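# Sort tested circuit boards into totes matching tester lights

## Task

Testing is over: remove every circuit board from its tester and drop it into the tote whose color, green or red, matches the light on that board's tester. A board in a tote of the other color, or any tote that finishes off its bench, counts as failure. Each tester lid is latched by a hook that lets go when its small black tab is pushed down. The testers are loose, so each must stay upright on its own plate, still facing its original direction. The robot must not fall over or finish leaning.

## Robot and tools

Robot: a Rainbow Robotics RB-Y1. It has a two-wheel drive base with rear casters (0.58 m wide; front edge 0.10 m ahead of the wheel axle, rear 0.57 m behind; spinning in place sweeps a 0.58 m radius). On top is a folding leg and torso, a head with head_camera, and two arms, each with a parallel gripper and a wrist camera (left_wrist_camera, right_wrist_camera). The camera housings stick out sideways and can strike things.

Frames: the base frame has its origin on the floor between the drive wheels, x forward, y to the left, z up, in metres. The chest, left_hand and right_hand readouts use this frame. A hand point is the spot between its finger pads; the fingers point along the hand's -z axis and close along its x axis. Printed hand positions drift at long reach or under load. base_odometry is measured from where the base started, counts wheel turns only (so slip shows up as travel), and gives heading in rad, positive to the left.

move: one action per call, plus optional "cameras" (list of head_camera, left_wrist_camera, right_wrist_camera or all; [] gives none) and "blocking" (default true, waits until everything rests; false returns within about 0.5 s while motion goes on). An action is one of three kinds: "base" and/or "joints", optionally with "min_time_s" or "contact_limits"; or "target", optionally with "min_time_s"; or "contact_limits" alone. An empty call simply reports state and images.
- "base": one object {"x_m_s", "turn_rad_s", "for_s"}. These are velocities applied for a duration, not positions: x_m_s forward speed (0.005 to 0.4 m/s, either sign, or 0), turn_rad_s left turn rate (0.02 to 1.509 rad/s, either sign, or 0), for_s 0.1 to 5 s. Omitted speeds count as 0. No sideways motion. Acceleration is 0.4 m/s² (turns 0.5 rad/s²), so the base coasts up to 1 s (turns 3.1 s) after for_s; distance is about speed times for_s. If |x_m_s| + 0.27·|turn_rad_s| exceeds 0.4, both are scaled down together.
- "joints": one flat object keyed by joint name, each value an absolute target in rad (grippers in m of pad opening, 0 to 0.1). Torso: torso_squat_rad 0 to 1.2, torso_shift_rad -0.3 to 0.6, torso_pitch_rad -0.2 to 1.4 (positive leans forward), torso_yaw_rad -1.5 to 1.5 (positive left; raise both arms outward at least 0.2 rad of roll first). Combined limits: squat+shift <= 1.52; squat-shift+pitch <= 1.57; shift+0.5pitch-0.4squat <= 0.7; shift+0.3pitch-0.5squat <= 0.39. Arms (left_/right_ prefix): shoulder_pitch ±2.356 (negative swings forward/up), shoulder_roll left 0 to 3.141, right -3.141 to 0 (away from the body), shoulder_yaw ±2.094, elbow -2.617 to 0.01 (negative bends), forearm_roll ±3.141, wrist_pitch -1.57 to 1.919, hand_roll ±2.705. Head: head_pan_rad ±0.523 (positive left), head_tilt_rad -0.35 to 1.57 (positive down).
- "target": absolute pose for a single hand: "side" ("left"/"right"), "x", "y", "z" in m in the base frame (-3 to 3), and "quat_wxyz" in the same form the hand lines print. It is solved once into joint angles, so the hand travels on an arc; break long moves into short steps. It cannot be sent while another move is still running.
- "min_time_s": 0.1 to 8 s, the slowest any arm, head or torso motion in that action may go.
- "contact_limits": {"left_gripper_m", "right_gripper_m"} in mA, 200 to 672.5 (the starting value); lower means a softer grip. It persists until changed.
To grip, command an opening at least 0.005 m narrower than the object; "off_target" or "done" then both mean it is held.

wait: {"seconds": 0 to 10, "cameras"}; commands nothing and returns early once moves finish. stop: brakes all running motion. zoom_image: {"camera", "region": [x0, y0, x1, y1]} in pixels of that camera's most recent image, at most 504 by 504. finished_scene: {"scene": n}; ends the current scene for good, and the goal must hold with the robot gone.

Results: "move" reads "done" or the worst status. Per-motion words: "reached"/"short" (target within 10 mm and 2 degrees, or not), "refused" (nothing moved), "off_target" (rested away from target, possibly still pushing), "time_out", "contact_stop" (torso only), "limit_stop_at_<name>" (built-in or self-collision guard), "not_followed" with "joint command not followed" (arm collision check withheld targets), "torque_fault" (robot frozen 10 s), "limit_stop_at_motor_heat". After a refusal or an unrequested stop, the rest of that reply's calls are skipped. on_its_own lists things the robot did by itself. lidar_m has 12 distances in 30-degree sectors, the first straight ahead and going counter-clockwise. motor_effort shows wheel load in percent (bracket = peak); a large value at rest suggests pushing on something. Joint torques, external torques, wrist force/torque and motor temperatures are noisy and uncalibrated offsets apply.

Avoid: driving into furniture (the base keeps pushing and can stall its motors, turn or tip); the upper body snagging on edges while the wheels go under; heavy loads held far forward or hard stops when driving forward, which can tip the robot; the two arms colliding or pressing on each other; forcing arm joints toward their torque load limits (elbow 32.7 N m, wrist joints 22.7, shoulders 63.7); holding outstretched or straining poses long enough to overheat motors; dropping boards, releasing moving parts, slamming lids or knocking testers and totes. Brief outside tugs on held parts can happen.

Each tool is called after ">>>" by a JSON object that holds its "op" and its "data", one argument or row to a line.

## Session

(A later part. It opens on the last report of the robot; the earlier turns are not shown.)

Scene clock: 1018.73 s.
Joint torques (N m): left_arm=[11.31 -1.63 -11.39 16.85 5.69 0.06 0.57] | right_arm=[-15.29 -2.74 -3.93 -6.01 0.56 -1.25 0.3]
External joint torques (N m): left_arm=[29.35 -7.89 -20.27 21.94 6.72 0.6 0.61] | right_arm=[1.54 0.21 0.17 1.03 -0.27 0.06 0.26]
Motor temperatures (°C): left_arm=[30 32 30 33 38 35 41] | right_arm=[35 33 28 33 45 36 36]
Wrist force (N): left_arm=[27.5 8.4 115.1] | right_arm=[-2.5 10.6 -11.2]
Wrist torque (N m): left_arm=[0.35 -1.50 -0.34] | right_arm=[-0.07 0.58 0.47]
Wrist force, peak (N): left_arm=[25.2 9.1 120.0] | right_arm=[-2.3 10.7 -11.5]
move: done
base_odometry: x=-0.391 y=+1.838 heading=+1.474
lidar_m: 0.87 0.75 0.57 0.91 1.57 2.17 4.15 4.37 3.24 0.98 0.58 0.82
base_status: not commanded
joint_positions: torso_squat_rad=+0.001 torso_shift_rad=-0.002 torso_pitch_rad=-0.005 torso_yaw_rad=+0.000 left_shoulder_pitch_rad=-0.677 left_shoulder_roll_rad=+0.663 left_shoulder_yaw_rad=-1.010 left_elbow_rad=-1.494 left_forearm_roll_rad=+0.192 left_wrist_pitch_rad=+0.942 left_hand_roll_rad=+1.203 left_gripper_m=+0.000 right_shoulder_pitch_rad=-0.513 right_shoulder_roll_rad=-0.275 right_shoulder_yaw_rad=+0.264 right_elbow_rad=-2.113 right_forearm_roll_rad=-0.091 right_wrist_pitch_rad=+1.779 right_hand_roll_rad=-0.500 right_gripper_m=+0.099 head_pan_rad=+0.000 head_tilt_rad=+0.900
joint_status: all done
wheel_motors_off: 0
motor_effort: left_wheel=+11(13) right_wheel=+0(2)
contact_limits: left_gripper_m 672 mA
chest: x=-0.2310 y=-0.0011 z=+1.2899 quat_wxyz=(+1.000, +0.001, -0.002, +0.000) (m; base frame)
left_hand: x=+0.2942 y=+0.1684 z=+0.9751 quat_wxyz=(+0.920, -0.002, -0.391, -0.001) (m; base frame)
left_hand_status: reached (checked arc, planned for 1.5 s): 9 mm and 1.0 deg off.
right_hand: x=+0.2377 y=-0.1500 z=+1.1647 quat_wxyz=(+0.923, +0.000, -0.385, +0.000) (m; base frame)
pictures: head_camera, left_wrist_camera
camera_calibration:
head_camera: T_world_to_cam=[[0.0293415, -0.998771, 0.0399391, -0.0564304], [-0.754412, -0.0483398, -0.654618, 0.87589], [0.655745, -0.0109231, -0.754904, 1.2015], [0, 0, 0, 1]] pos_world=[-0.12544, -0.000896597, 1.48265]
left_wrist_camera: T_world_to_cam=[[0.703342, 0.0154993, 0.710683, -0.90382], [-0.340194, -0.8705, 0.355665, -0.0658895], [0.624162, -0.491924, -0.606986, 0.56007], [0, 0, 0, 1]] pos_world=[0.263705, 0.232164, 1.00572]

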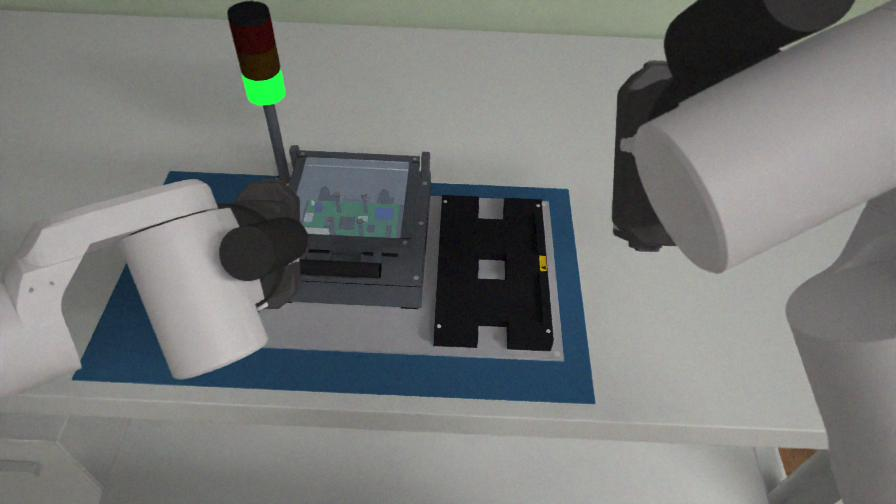

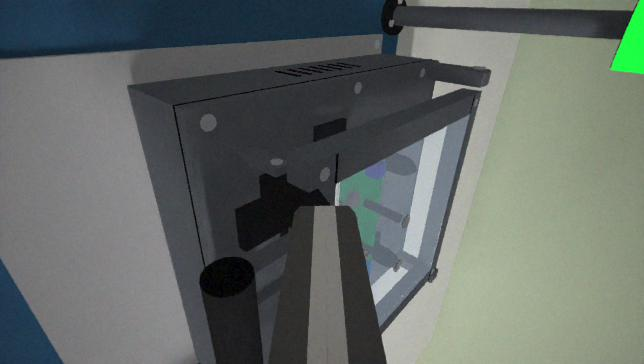

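>>> {"op": "move", "data": {
  "target": {"side":"left","x":0.292,"y":0.168,"z":0.99,"quat_wxyz":[0.924,0,-0.383,0]},
  "min_time_s": 1.5,
  "cameras": []
}}

>>> {"op": "move", "data": {
  "target": {"side":"left","x":0.278,"y":0.168,"z":0.978,"quat_wxyz":[0.924,0,-0.383,0]},
  "min_time_s": 1.5,
  "cameras": ["left_wrist_camera"]
}}

>>> {"op": "zoom_image", "data": {
  "camera": "left_wrist_camera",
  "region": [100, 60, 420, 320]
}}

Scene clock: 1030.53 s.
Joint torques (N m): left_arm=[-17.97 7.54 10.4 -5.29 -0.48 -0.19 -0.33] | right_arm=[-15.37 -2.57 -4.09 -6.06 0.6 -1.35 0.33]
External joint torques (N m): left_arm=[0.08 1.15 1.29 -0.25 0.55 0.37 -0.29] | right_arm=[1.41 0.39 0.01 1.01 -0.24 -0.05 0.29]
Motor temperatures (°C): left_arm=[30 31 30 34 38 35 41] | right_arm=[35 33 28 33 45 36 36]
Wrist force (N): left_arm=[-6.3 0.7 -7.8] | right_arm=[-2.4 10.6 -11.2]
Wrist torque (N m): left_arm=[-0.10 -0.72 -0.23] | right_arm=[-0.05 0.57 0.47]
Wrist force, peak (N): left_arm=[27.4 8.3 115.6] | right_arm=[-2.4 10.8 -11.4]
move: done
base_odometry: x=-0.391 y=+1.838 heading=+1.474
lidar_m: 0.86 0.74 0.57 0.92 1.57 2.17 4.16 4.37 3.24 0.97 0.58 0.82
base_status: not commanded
joint_positions: torso_squat_rad=+0.000 torso_shift_rad=+0.000 torso_pitch_rad=+0.000 torso_yaw_rad=+0.000 left_shoulder_pitch_rad=-0.695 left_shoulder_roll_rad=+0.687 left_shoulder_yaw_rad=-0.998 left_elbow_rad=-1.548 left_forearm_roll_rad=+0.244 left_wrist_pitch_rad=+0.998 left_hand_roll_rad=+1.181 left_gripper_m=+0.000 right_shoulder_pitch_rad=-0.513 right_shoulder_roll_rad=-0.275 right_shoulder_yaw_rad=+0.264 right_elbow_rad=-2.113 right_forearm_roll_rad=-0.091 right_wrist_pitch_rad=+1.779 right_hand_roll_rad=-0.500 right_gripper_m=+0.099 head_pan_rad=+0.000 head_tilt_rad=+0.900
joint_status: all done
wheel_motors_off: 0
motor_effort: left_wheel=+2(12) right_wheel=-2(4)
contact_limits: left_gripper_m 672 mA
chest: x=-0.2282 y=-0.0009 z=+1.2899 quat_wxyz=(+1.000, +0.001, +0.000, +0.000) (m; base frame)
left_hand: x=+0.2935 y=+0.1677 z=+0.9874 quat_wxyz=(+0.925, +0.000, -0.381, +0.000) (m; base frame)
left_hand_status: reached (checked arc, planned for 1.5 s): 3 mm and 0.3 deg off.
right_hand: x=+0.2400 y=-0.1500 z=+1.1627 quat_wxyz=(+0.924, +0.000, -0.383, +0.000) (m; base frame)
pictures: none
No camera images: "cameras" was empty.

Scene clock: 1032.37 s.
Joint torques (N m): left_arm=[-15.46 7.55 7.72 -5.45 -0.93 -0.16 0.31] | right_arm=[-15.1 -2.75 -3.92 -5.9 0.6 -1.4 0.24]
External joint torques (N m): left_arm=[1.87 1.36 -1.25 -0.22 0.12 0.36 0.35] | right_arm=[1.67 0.21 0.18 1.17 -0.23 -0.09 0.2]
Motor temperatures (°C): left_arm=[30 32 30 34 38 35 41] | right_arm=[35 33 28 33 45 36 36]
Wrist force (N): left_arm=[-6.6 1.2 -7.6] | right_arm=[-2.6 10.5 -10.9]
Wrist torque (N m): left_arm=[-0.15 -0.76 -0.22] | right_arm=[-0.07 0.56 0.48]
Wrist force, peak (N): left_arm=[-6.8 0.8 -8.0] | right_arm=[-2.4 10.8 -11.4]
move: done
base_odometry: x=-0.391 y=+1.838 heading=+1.474
lidar_m: 0.87 0.75 0.57 0.90 1.56 2.17 4.15 4.38 3.24 0.98 0.57 0.83
base_status: not commanded
joint_positions: torso_squat_rad=+0.000 torso_shift_rad=+0.000 torso_pitch_rad=+0.000 torso_yaw_rad=+0.000 left_shoulder_pitch_rad=-0.655 left_shoulder_roll_rad=+0.696 left_shoulder_yaw_rad=-1.011 left_elbow_rad=-1.593 left_forearm_roll_rad=+0.196 left_wrist_pitch_rad=+1.006 left_hand_roll_rad=+1.217 left_gripper_m=+0.000 right_shoulder_pitch_rad=-0.513 right_shoulder_roll_rad=-0.275 right_shoulder_yaw_rad=+0.264 right_elbow_rad=-2.113 right_forearm_roll_rad=-0.091 right_wrist_pitch_rad=+1.779 right_hand_roll_rad=-0.500 right_gripper_m=+0.099 head_pan_rad=+0.000 head_tilt_rad=+0.900
joint_status: all done
wheel_motors_off: 0
motor_effort: left_wheel=+1(3) right_wheel=-2(4)
contact_limits: left_gripper_m 672 mA
chest: x=-0.2282 y=-0.0009 z=+1.2899 quat_wxyz=(+1.000, +0.001, +0.000, +0.000) (m; base frame)
left_hand: x=+0.2789 y=+0.1674 z=+0.9781 quat_wxyz=(+0.924, -0.001, -0.382, +0.000) (m; base frame)
left_hand_status: reached (checked arc, planned for 1.5 s): 1 mm and 0.2 deg off.
right_hand: x=+0.2400 y=-0.1500 z=+1.1627 quat_wxyz=(+0.924, +0.000, -0.383, +0.000) (m; base frame)
pictures: left_wrist_camera
camera_calibration:
left_wrist_camera: T_world_to_cam=[[0.716894, 0.0159869, 0.696999, -0.885737], [-0.331897, -0.871359, 0.361356, -0.0807718], [0.613114, -0.490386, -0.619366, 0.585881], [0, 0, 0, 1]] pos_world=[0.24896, 0.231086, 1.00942]

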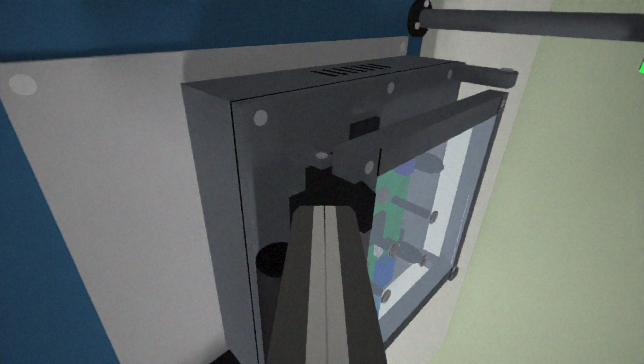

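Scaled by 1.575 from the camera's 644x364 image, which has a finer 920x520 frame.

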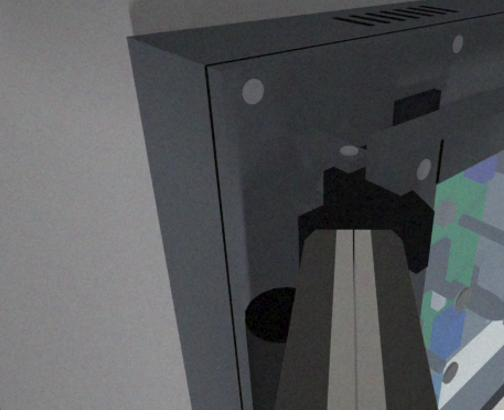

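>>> {"op": "move", "data": {
  "target": {"side":"left","x":0.277,"y":0.169,"z":0.962,"quat_wxyz":[0.924,0,-0.383,0]},
  "min_time_s": 1.5,
  "cameras": ["left_wrist_camera"]
}}

>>> {"op": "zoom_image", "data": {
  "camera": "left_wrist_camera",
  "region": [100, 60, 420, 320]
}}

Scene clock: 1041.13 s.
Joint torques (N m): left_arm=[-5.8 0.18 0.22 0.55 1.95 -1.07 0.41] | right_arm=[-15.28 -2.65 -4.04 -5.97 0.56 -1.34 0.24]
External joint torques (N m): left_arm=[11.41 -5.89 -8.53 5.84 2.99 -0.58 0.45] | right_arm=[1.5 0.31 0.06 1.09 -0.27 -0.04 0.2]
Motor temperatures (°C): left_arm=[30 32 30 33 38 35 41] | right_arm=[35 33 28 33 45 36 36]
Wrist force (N): left_arm=[8.0 6.8 25.0] | right_arm=[-2.7 10.7 -11.1]
Wrist torque (N m): left_arm=[0.10 -0.98 -0.27] | right_arm=[-0.08 0.54 0.48]
Wrist force, peak (N): left_arm=[8.3 6.6 25.8] | right_arm=[-2.3 10.8 -11.3]
move: done
base_odometry: x=-0.391 y=+1.838 heading=+1.474
lidar_m: 0.87 0.76 0.57 0.91 1.57 2.18 4.15 4.37 3.23 0.98 0.58 0.82
base_status: not commanded
joint_positions: torso_squat_rad=+0.000 torso_shift_rad=-0.001 torso_pitch_rad=-0.001 torso_yaw_rad=+0.000 left_shoulder_pitch_rad=-0.638 left_shoulder_roll_rad=+0.677 left_shoulder_yaw_rad=-1.022 left_elbow_rad=-1.550 left_forearm_roll_rad=+0.156 left_wrist_pitch_rad=+0.968 left_hand_roll_rad=+1.234 left_gripper_m=+0.000 right_shoulder_pitch_rad=-0.513 right_shoulder_roll_rad=-0.275 right_shoulder_yaw_rad=+0.264 right_elbow_rad=-2.113 right_forearm_roll_rad=-0.091 right_wrist_pitch_rad=+1.779 right_hand_roll_rad=-0.500 right_gripper_m=+0.099 head_pan_rad=+0.000 head_tilt_rad=+0.900
joint_status: all done
wheel_motors_off: 0
motor_effort: left_wheel=+1(3) right_wheel=-4(5)
contact_limits: left_gripper_m 672 mA
chest: x=-0.2287 y=-0.0009 z=+1.2899 quat_wxyz=(+1.000, +0.001, -0.001, +0.000) (m; base frame)
left_hand: x=+0.2784 y=+0.1692 z=+0.9649 quat_wxyz=(+0.923, +0.000, -0.386, +0.000) (m; base frame)
left_hand_status: reached (checked arc, planned for 1.5 s): 3 mm and 0.3 deg off.
right_hand: x=+0.2395 y=-0.1500 z=+1.1631 quat_wxyz=(+0.923, +0.000, -0.384, +0.000) (m; base frame)
pictures: left_wrist_camera
camera_calibration:
left_wrist_camera: T_world_to_cam=[[0.711393, 0.0156294, 0.70262, -0.87995], [-0.333747, -0.872317, 0.357318, -0.0700237], [0.618492, -0.488691, -0.615344, 0.573236], [0, 0, 0, 1]] pos_world=[0.248078, 0.232806, 0.996029]

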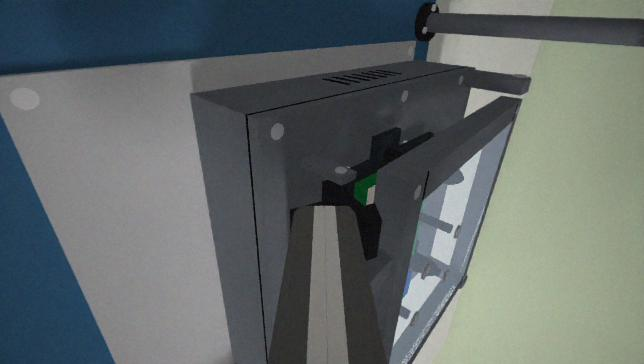

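Scaled by 1.575 from the camera's 644x364 image, which has a finer 920x520 frame.

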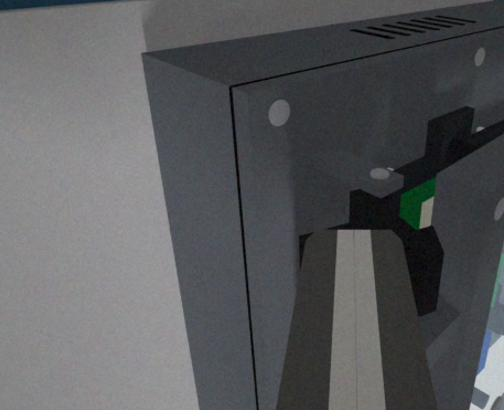

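>>> {"op": "move", "data": {
  "target": {"side":"left","x":0.255,"y":0.17,"z":1.02,"quat_wxyz":[0.924,0,-0.383,0]},
  "cameras": []
}}

>>> {"op": "move", "data": {
  "target": {"side":"left","x":0.235,"y":0.11,"z":0.945,"quat_wxyz":[0.866,0,-0.5,0]},
  "min_time_s": 1.5,
  "cameras": ["head_camera","left_wrist_camera"]
}}

>>> {"op": "zoom_image", "data": {
  "camera": "head_camera",
  "region": [200, 100, 450, 350]
}}

Scene clock: 1049.40 s.
Joint torques (N m): left_arm=[-15.35 7 9.89 -4.64 -0.9 -0.42 -0.09] | right_arm=[-15.31 -2.6 -4.22 -6.19 0.53 -1.36 0.35]
External joint torques (N m): left_arm=[1.02 0.46 0.48 0.52 0.25 0.08 -0.05] | right_arm=[1.47 0.36 -0.12 0.88 -0.3 -0.05 0.31]
Motor temperatures (°C): left_arm=[30 31 30 33 38 35 41] | right_arm=[35 33 28 33 45 36 36]
Wrist force (N): left_arm=[-6.2 0.7 -8.0] | right_arm=[-2.4 10.7 -11.1]
Wrist torque (N m): left_arm=[-0.09 -0.69 -0.24] | right_arm=[-0.08 0.59 0.49]
Wrist force, peak (N): left_arm=[8.3 6.9 25.3] | right_arm=[-1.9 10.9 -11.3]
move: done
base_odometry: x=-0.391 y=+1.838 heading=+1.474
lidar_m: 0.86 0.75 0.57 0.91 1.57 2.16 4.15 4.37 3.24 0.98 0.57 0.82
base_status: not commanded
joint_positions: torso_squat_rad=+0.000 torso_shift_rad=+0.000 torso_pitch_rad=+0.000 torso_yaw_rad=+0.000 left_shoulder_pitch_rad=-0.645 left_shoulder_roll_rad=+0.794 left_shoulder_yaw_rad=-0.977 left_elbow_rad=-1.826 left_forearm_roll_rad=+0.238 left_wrist_pitch_rad=+1.155 left_hand_roll_rad=+1.228 left_gripper_m=+0.000 right_shoulder_pitch_rad=-0.513 right_shoulder_roll_rad=-0.275 right_shoulder_yaw_rad=+0.264 right_elbow_rad=-2.113 right_forearm_roll_rad=-0.091 right_wrist_pitch_rad=+1.779 right_hand_roll_rad=-0.500 right_gripper_m=+0.099 head_pan_rad=+0.000 head_tilt_rad=+0.900
joint_status: all done
wheel_motors_off: 0
motor_effort: left_wheel=-3(5) right_wheel=-4(5)
contact_limits: left_gripper_m 672 mA
chest: x=-0.2281 y=-0.0008 z=+1.2899 quat_wxyz=(+1.000, +0.000, +0.000, +0.000) (m; base frame)
left_hand: x=+0.2554 y=+0.1699 z=+1.0195 quat_wxyz=(+0.924, +0.000, -0.382, +0.000) (m; base frame)
left_hand_status: reached (checked arc, planned for 0.6 s): 1 mm and 0.1 deg off.
right_hand: x=+0.2400 y=-0.1499 z=+1.1627 quat_wxyz=(+0.924, +0.000, -0.383, +0.000) (m; base frame)
pictures: none
No camera images: "cameras" was empty.

Scene clock: 1051.23 s.
Joint torques (N m): left_arm=[-13.19 1.23 6.28 -5.02 -1.15 -0.2 0.17] | right_arm=[-15.05 -2.73 -4.31 -6.06 0.58 -1.22 0.23]
External joint torques (N m): left_arm=[0.85 -1.07 -0.59 1.59 0.28 -0.21 0.22] | right_arm=[1.72 0.22 -0.21 1.01 -0.25 0.08 0.19]
Motor temperatures (°C): left_arm=[30 31 30 33 38 35 41] | right_arm=[35 33 28 33 45 36 36]
Wrist force (N): left_arm=[-7.7 1.0 -6.3] | right_arm=[-2.4 10.4 -11.1]
Wrist torque (N m): left_arm=[-0.14 -0.81 -0.20] | right_arm=[-0.05 0.59 0.46]
Wrist force, peak (N): left_arm=[-6.5 5.4 7.2] | right_arm=[-2.3 10.8 -11.3]
move: done
base_odometry: x=-0.391 y=+1.838 heading=+1.474
lidar_m: 0.86 0.75 0.57 0.90 1.56 2.17 4.15 4.37 3.25 0.98 0.57 0.83
base_status: not commanded
joint_positions: torso_squat_rad=+0.000 torso_shift_rad=+0.000 torso_pitch_rad=+0.000 torso_yaw_rad=+0.000 left_shoulder_pitch_rad=-0.486 left_shoulder_roll_rad=+0.515 left_shoulder_yaw_rad=-1.161 left_elbow_rad=-1.566 left_forearm_roll_rad=-0.453 left_wrist_pitch_rad=+1.047 left_hand_roll_rad=+1.589 left_gripper_m=+0.000 right_shoulder_pitch_rad=-0.513 right_shoulder_roll_rad=-0.275 right_shoulder_yaw_rad=+0.264 right_elbow_rad=-2.113 right_forearm_roll_rad=-0.091 right_wrist_pitch_rad=+1.779 right_hand_roll_rad=-0.500 right_gripper_m=+0.099 head_pan_rad=+0.000 head_tilt_rad=+0.900
joint_status: all done
wheel_motors_off: 0
motor_effort: left_wheel=-4(5) right_wheel=-4(5)
contact_limits: left_gripper_m 672 mA
chest: x=-0.2281 y=-0.0008 z=+1.2899 quat_wxyz=(+1.000, +0.000, +0.000, +0.000) (m; base frame)
left_hand: x=+0.2351 y=+0.1101 z=+0.9451 quat_wxyz=(+0.866, +0.000, -0.500, +0.000) (m; base frame)
left_hand_status: reached (checked arc, planned for 1.5 s): 0 mm and 0.0 deg off.
right_hand: x=+0.2400 y=-0.1499 z=+1.1627 quat_wxyz=(+0.924, +0.000, -0.383, +0.000) (m; base frame)
pictures: head_camera, left_wrist_camera
camera_calibration:
head_camera: T_world_to_cam=[[0.0290714, -0.998754, 0.0405646, -0.0570336], [-0.757457, -0.0484916, -0.651081, 0.872885], [0.652237, -0.0117982, -0.757923, 1.20266], [0, 0, 0, 1]] pos_world=[-0.121591, -0.000445744, 1.48216]
left_wrist_camera: T_world_to_cam=[[0.510905, 0.0152322, 0.859502, -0.935463], [-0.413312, -0.872341, 0.26114, -0.0193602], [0.753757, -0.488661, -0.439387, 0.360932], [0, 0, 0, 1]] pos_world=[0.197876, 0.173734, 0.967677]

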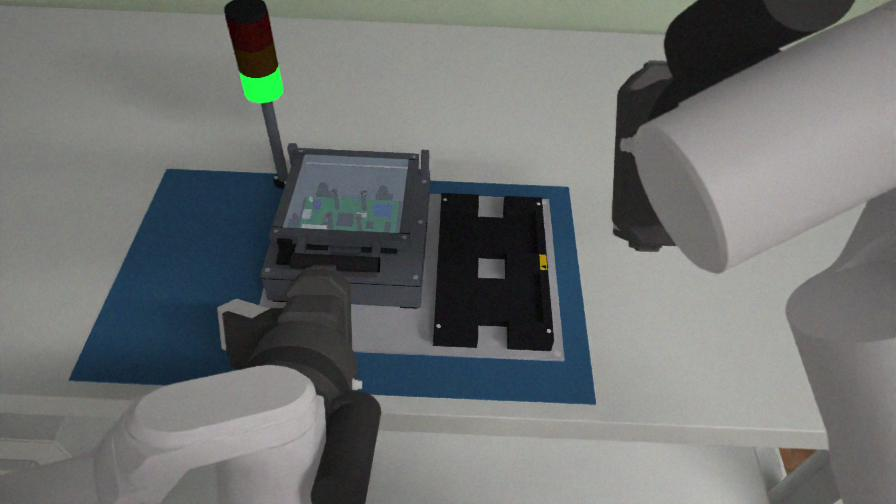

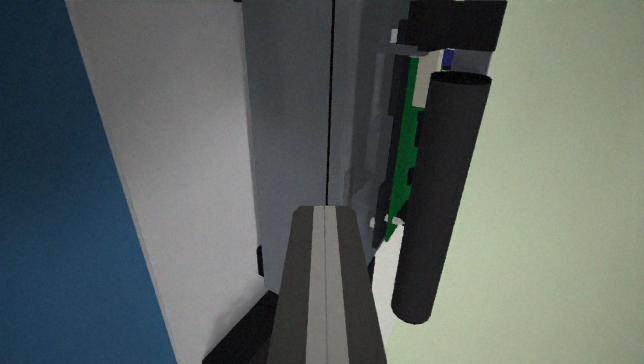

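Scaled by 2.016 from the camera's 896x504 image, which has a finer 1280x720 frame.

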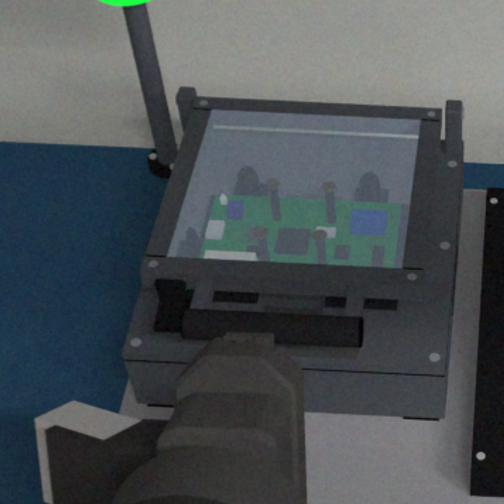

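>>> {"op": "move", "data": {
  "target": {"side":"left","x":0.283,"y":0.11,"z":0.948,"quat_wxyz":[0.866,0,-0.5,0]},
  "min_time_s": 1.5,
  "cameras": ["left_wrist_camera"]
}}

>>> {"op": "move", "data": {
  "target": {"side":"left","x":0.283,"y":0.11,"z":1.0,"quat_wxyz":[0.866,0,-0.5,0]},
  "min_time_s": 1.5,
  "cameras": ["left_wrist_camera"]
}}

Scene clock: 1059.97 s.
Joint torques (N m): left_arm=[-19.36 1.06 10.09 -5.51 -1.79 -0.45 -0.26] | right_arm=[-15.21 -2.83 -4.05 -6.08 0.61 -1.33 0.3]
External joint torques (N m): left_arm=[-3.09 -1.68 2.96 0.5 -0.46 -0.44 -0.21] | right_arm=[1.56 0.13 0.05 0.99 -0.23 -0.03 0.26]
Motor temperatures (°C): left_arm=[30 31 30 33 38 35 41] | right_arm=[35 33 28 33 45 36 36]
Wrist force (N): left_arm=[-12.2 1.7 -6.0] | right_arm=[-2.4 10.4 -11.2]
Wrist torque (N m): left_arm=[-0.08 -0.80 -0.24] | right_arm=[-0.04 0.60 0.47]
Wrist force, peak (N): left_arm=[-14.7 1.9 -4.7] | right_arm=[-2.3 10.9 -11.3]
move: done
base_odometry: x=-0.391 y=+1.838 heading=+1.474
lidar_m: 0.86 0.76 0.57 0.91 1.57 2.16 4.15 4.37 3.23 0.97 0.57 0.83
base_status: not commanded
joint_positions: torso_squat_rad=+0.000 torso_shift_rad=+0.000 torso_pitch_rad=+0.000 torso_yaw_rad=+0.000 left_shoulder_pitch_rad=-0.587 left_shoulder_roll_rad=+0.461 left_shoulder_yaw_rad=-1.123 left_elbow_rad=-1.376 left_forearm_roll_rad=-0.381 left_wrist_pitch_rad=+0.932 left_hand_roll_rad=+1.572 left_gripper_m=+0.000 right_shoulder_pitch_rad=-0.513 right_shoulder_roll_rad=-0.275 right_shoulder_yaw_rad=+0.264 right_elbow_rad=-2.113 right_forearm_roll_rad=-0.091 right_wrist_pitch_rad=+1.779 right_hand_roll_rad=-0.500 right_gripper_m=+0.099 head_pan_rad=+0.000 head_tilt_rad=+0.900
joint_status: all done
wheel_motors_off: 0
motor_effort: left_wheel=-4(5) right_wheel=-3(5)
contact_limits: left_gripper_m 672 mA
chest: x=-0.2281 y=-0.0008 z=+1.2899 quat_wxyz=(+1.000, +0.000, +0.000, +0.000) (m; base frame)
left_hand: x=+0.2825 y=+0.1104 z=+0.9474 quat_wxyz=(+0.866, +0.000, -0.499, +0.000) (m; base frame)
left_hand_status: reached (checked arc, planned for 1.5 s): 1 mm and 0.1 deg off.
right_hand: x=+0.2401 y=-0.1499 z=+1.1627 quat_wxyz=(+0.924, +0.000, -0.383, +0.000) (m; base frame)
pictures: left_wrist_camera
camera_calibration:
left_wrist_camera: T_world_to_cam=[[0.511736, 0.0149457, 0.859013, -0.961362], [-0.412741, -0.872634, 0.261063, -0.00014109], [0.753506, -0.488145, -0.44039, 0.327244], [0, 0, 0, 1]] pos_world=[0.245325, 0.173988, 0.969974]

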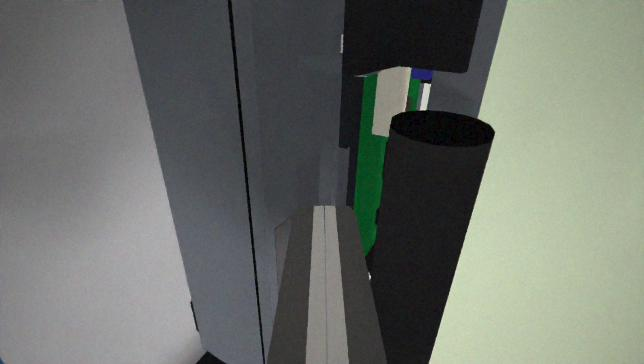

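Scene clock: 1061.80 s.
Joint torques (N m): left_arm=[-18.61 5.57 10.78 -6.36 -1.79 0.19 -0.14] | right_arm=[-15.37 -2.62 -4.03 -6.01 0.54 -1.31 0.34]
External joint torques (N m): left_arm=[-2.16 2.23 2.73 -0.12 -0.36 0.42 -0.1] | right_arm=[1.4 0.34 0.07 1.06 -0.29 -0.01 0.3]
Motor temperatures (°C): left_arm=[30 31 30 33 38 35 41] | right_arm=[35 33 28 33 45 36 36]
Wrist force (N): left_arm=[-11.4 0.0 -5.8] | right_arm=[-2.3 10.5 -10.9]
Wrist torque (N m): left_arm=[-0.10 -0.79 -0.29] | right_arm=[-0.04 0.60 0.48]
Wrist force, peak (N): left_arm=[-11.7 1.5 -7.8] | right_arm=[-2.1 10.7 -11.4]
move: done
base_odometry: x=-0.391 y=+1.838 heading=+1.474
lidar_m: 0.87 0.75 0.57 0.91 1.57 2.17 4.15 4.37 3.24 0.98 0.57 0.82
base_status: not commanded
joint_positions: torso_squat_rad=+0.000 torso_shift_rad=+0.000 torso_pitch_rad=+0.000 torso_yaw_rad=+0.000 left_shoulder_pitch_rad=-0.612 left_shoulder_roll_rad=+0.538 left_shoulder_yaw_rad=-1.070 left_elbow_rad=-1.586 left_forearm_roll_rad=-0.260 left_wrist_pitch_rad=+1.056 left_hand_roll_rad=+1.446 left_gripper_m=+0.000 right_shoulder_pitch_rad=-0.513 right_shoulder_roll_rad=-0.275 right_shoulder_yaw_rad=+0.264 right_elbow_rad=-2.113 right_forearm_roll_rad=-0.091 right_wrist_pitch_rad=+1.779 right_hand_roll_rad=-0.500 right_gripper_m=+0.099 head_pan_rad=+0.000 head_tilt_rad=+0.900
joint_status: all done
wheel_motors_off: 0
motor_effort: left_wheel=-3(5) right_wheel=-5(5)
contact_limits: left_gripper_m 672 mA
chest: x=-0.2281 y=-0.0008 z=+1.2899 quat_wxyz=(+1.000, +0.000, +0.000, +0.000) (m; base frame)
left_hand: x=+0.2830 y=+0.1094 z=+0.9988 quat_wxyz=(+0.866, +0.000, -0.500, -0.001) (m; base frame)
left_hand_status: reached (checked arc, planned for 1.5 s): 1 mm and 0.1 deg off.
right_hand: x=+0.2401 y=-0.1499 z=+1.1627 quat_wxyz=(+0.924, +0.000, -0.383, +0.000) (m; base frame)
pictures: left_wrist_camera
camera_calibration:
left_wrist_camera: T_world_to_cam=[[0.510601, 0.0144585, 0.859696, -1.00607], [-0.414646, -0.87177, 0.260933, -0.0136243], [0.75323, -0.489702, -0.439131, 0.348046], [0, 0, 0, 1]] pos_world=[0.24589, 0.173108, 1.0213]

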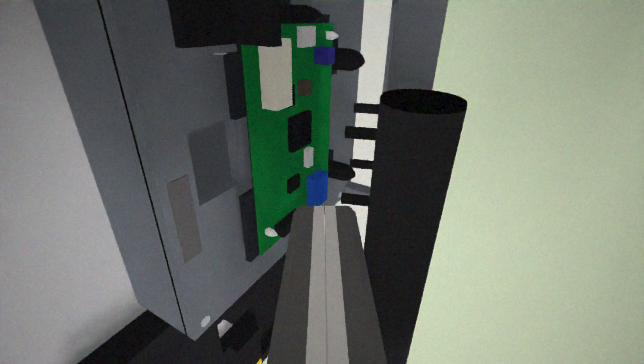

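>>> {"op": "move", "data": {
  "target": {"side":"left","x":0.308,"y":0.108,"z":1.03,"quat_wxyz":[0.866,0,-0.5,0]},
  "min_time_s": 1.5,
  "cameras": []
}}

>>> {"op": "move", "data": {
  "target": {"side":"left","x":0.344,"y":0.108,"z":1.081,"quat_wxyz":[0.924,0,-0.383,0]},
  "min_time_s": 1.5,
  "cameras": ["left_wrist_camera"]
}}

>>> {"op": "move", "data": {
  "target": {"side":"left","x":0.376,"y":0.108,"z":1.106,"quat_wxyz":[0.953,0,-0.301,0]},
  "min_time_s": 1.5,
  "cameras": ["head_camera","left_wrist_camera"]
}}

Scene clock: 1071.03 s.
Joint torques (N m): left_arm=[-19.79 6.24 11.22 -4.54 -1.68 0.01 -0.24] | right_arm=[-15.17 -2.54 -4.37 -6.02 0.58 -1.39 0.34]
External joint torques (N m): left_arm=[-2.04 2.33 2.64 1.37 -0.26 0.36 -0.19] | right_arm=[1.6 0.42 -0.27 1.05 -0.25 -0.08 0.3]
Motor temperatures (°C): left_arm=[30 31 30 33 38 35 41] | right_arm=[35 33 28 33 45 36 36]
Wrist force (N): left_arm=[-11.4 0.2 -6.3] | right_arm=[-2.1 10.4 -11.1]
Wrist torque (N m): left_arm=[-0.10 -0.84 -0.26] | right_arm=[-0.02 0.62 0.46]
Wrist force, peak (N): left_arm=[-12.2 -0.1 -5.4] | right_arm=[-2.4 10.9 -11.5]
move: done
base_odometry: x=-0.391 y=+1.838 heading=+1.474
lidar_m: 0.87 0.75 0.58 0.91 1.56 2.16 4.15 4.38 3.24 0.98 0.57 0.82
base_status: not commanded
joint_positions: torso_squat_rad=+0.000 torso_shift_rad=+0.000 torso_pitch_rad=+0.000 torso_yaw_rad=+0.000 left_shoulder_pitch_rad=-0.692 left_shoulder_roll_rad=+0.545 left_shoulder_yaw_rad=-1.029 left_elbow_rad=-1.575 left_forearm_roll_rad=-0.155 left_wrist_pitch_rad=+1.067 left_hand_roll_rad=+1.379 left_gripper_m=+0.000 right_shoulder_pitch_rad=-0.513 right_shoulder_roll_rad=-0.275 right_shoulder_yaw_rad=+0.264 right_elbow_rad=-2.113 right_forearm_roll_rad=-0.091 right_wrist_pitch_rad=+1.779 right_hand_roll_rad=-0.500 right_gripper_m=+0.099 head_pan_rad=+0.000 head_tilt_rad=+0.900
joint_status: all done
wheel_motors_off: 0
motor_effort: left_wheel=-3(5) right_wheel=-4(5)
contact_limits: left_gripper_m 672 mA
chest: x=-0.2281 y=-0.0008 z=+1.2899 quat_wxyz=(+1.000, +0.000, +0.000, +0.000) (m; base frame)
left_hand: x=+0.3075 y=+0.1076 z=+1.0295 quat_wxyz=(+0.866, +0.000, -0.500, +0.000) (m; base frame)
left_hand_status: reached (checked arc, planned for 1.5 s): 1 mm and 0.1 deg off.
right_hand: x=+0.2401 y=-0.1499 z=+1.1627 quat_wxyz=(+0.924, +0.000, -0.383, +0.000) (m; base frame)
pictures: none
No camera images: "cameras" was empty.

Scene clock: 1072.87 s.
Joint torques (N m): left_arm=[-22.21 7.48 11.3 -3.22 -1.45 -0.69 -0.03] | right_arm=[-15.15 -2.7 -4.09 -6.17 0.6 -1.4 0.32]
External joint torques (N m): left_arm=[-1.1 1.7 2.02 1.55 -0.37 0.04 0.01] | right_arm=[1.62 0.26 0.01 0.9 -0.24 -0.1 0.28]
Motor temperatures (°C): left_arm=[30 31 30 33 38 35 41] | right_arm=[35 33 28 33 45 36 36]
Wrist force (N): left_arm=[-9.1 0.3 -8.1] | right_arm=[-2.7 10.6 -11.2]
Wrist torque (N m): left_arm=[-0.11 -0.68 -0.22] | right_arm=[-0.06 0.56 0.49]
Wrist force, peak (N): left_arm=[-12.1 2.0 -7.0] | right_arm=[-2.3 10.7 -11.4]
move: done
base_odometry: x=-0.391 y=+1.838 heading=+1.474
lidar_m: 0.87 0.75 0.57 0.91 1.56 2.16 4.16 4.37 3.24 0.97 0.58 0.83
base_status: not commanded
joint_positions: torso_squat_rad=+0.000 torso_shift_rad=+0.000 torso_pitch_rad=+0.000 torso_yaw_rad=+0.000 left_shoulder_pitch_rad=-0.942 left_shoulder_roll_rad=+0.548 left_shoulder_yaw_rad=-0.899 left_elbow_rad=-1.437 left_forearm_roll_rad=+0.400 left_wrist_pitch_rad=+1.183 left_hand_roll_rad=+1.050 left_gripper_m=+0.000 right_shoulder_pitch_rad=-0.513 right_shoulder_roll_rad=-0.275 right_shoulder_yaw_rad=+0.264 right_elbow_rad=-2.113 right_forearm_roll_rad=-0.091 right_wrist_pitch_rad=+1.779 right_hand_roll_rad=-0.500 right_gripper_m=+0.099 head_pan_rad=+0.000 head_tilt_rad=+0.900
joint_status: all done
wheel_motors_off: 0
motor_effort: left_wheel=-4(5) right_wheel=-3(5)
contact_limits: left_gripper_m 672 mA
chest: x=-0.2281 y=-0.0008 z=+1.2899 quat_wxyz=(+1.000, +0.000, +0.000, +0.000) (m; base frame)
left_hand: x=+0.3433 y=+0.1077 z=+1.0808 quat_wxyz=(+0.924, -0.001, -0.383, +0.000) (m; base frame)
left_hand_status: reached (checked arc, planned for 1.5 s): 1 mm and 0.1 deg off.
right_hand: x=+0.2401 y=-0.1499 z=+1.1627 quat_wxyz=(+0.924, +0.000, -0.383, +0.000) (m; base frame)
pictures: left_wrist_camera
camera_calibration:
left_wrist_camera: T_world_to_cam=[[0.714815, 0.0157342, 0.699136, -1.00408], [-0.332545, -0.871828, 0.359624, -0.146353], [0.615185, -0.489559, -0.617964, 0.578412], [0, 0, 0, 1]] pos_world=[0.313232, 0.17137, 1.11206]

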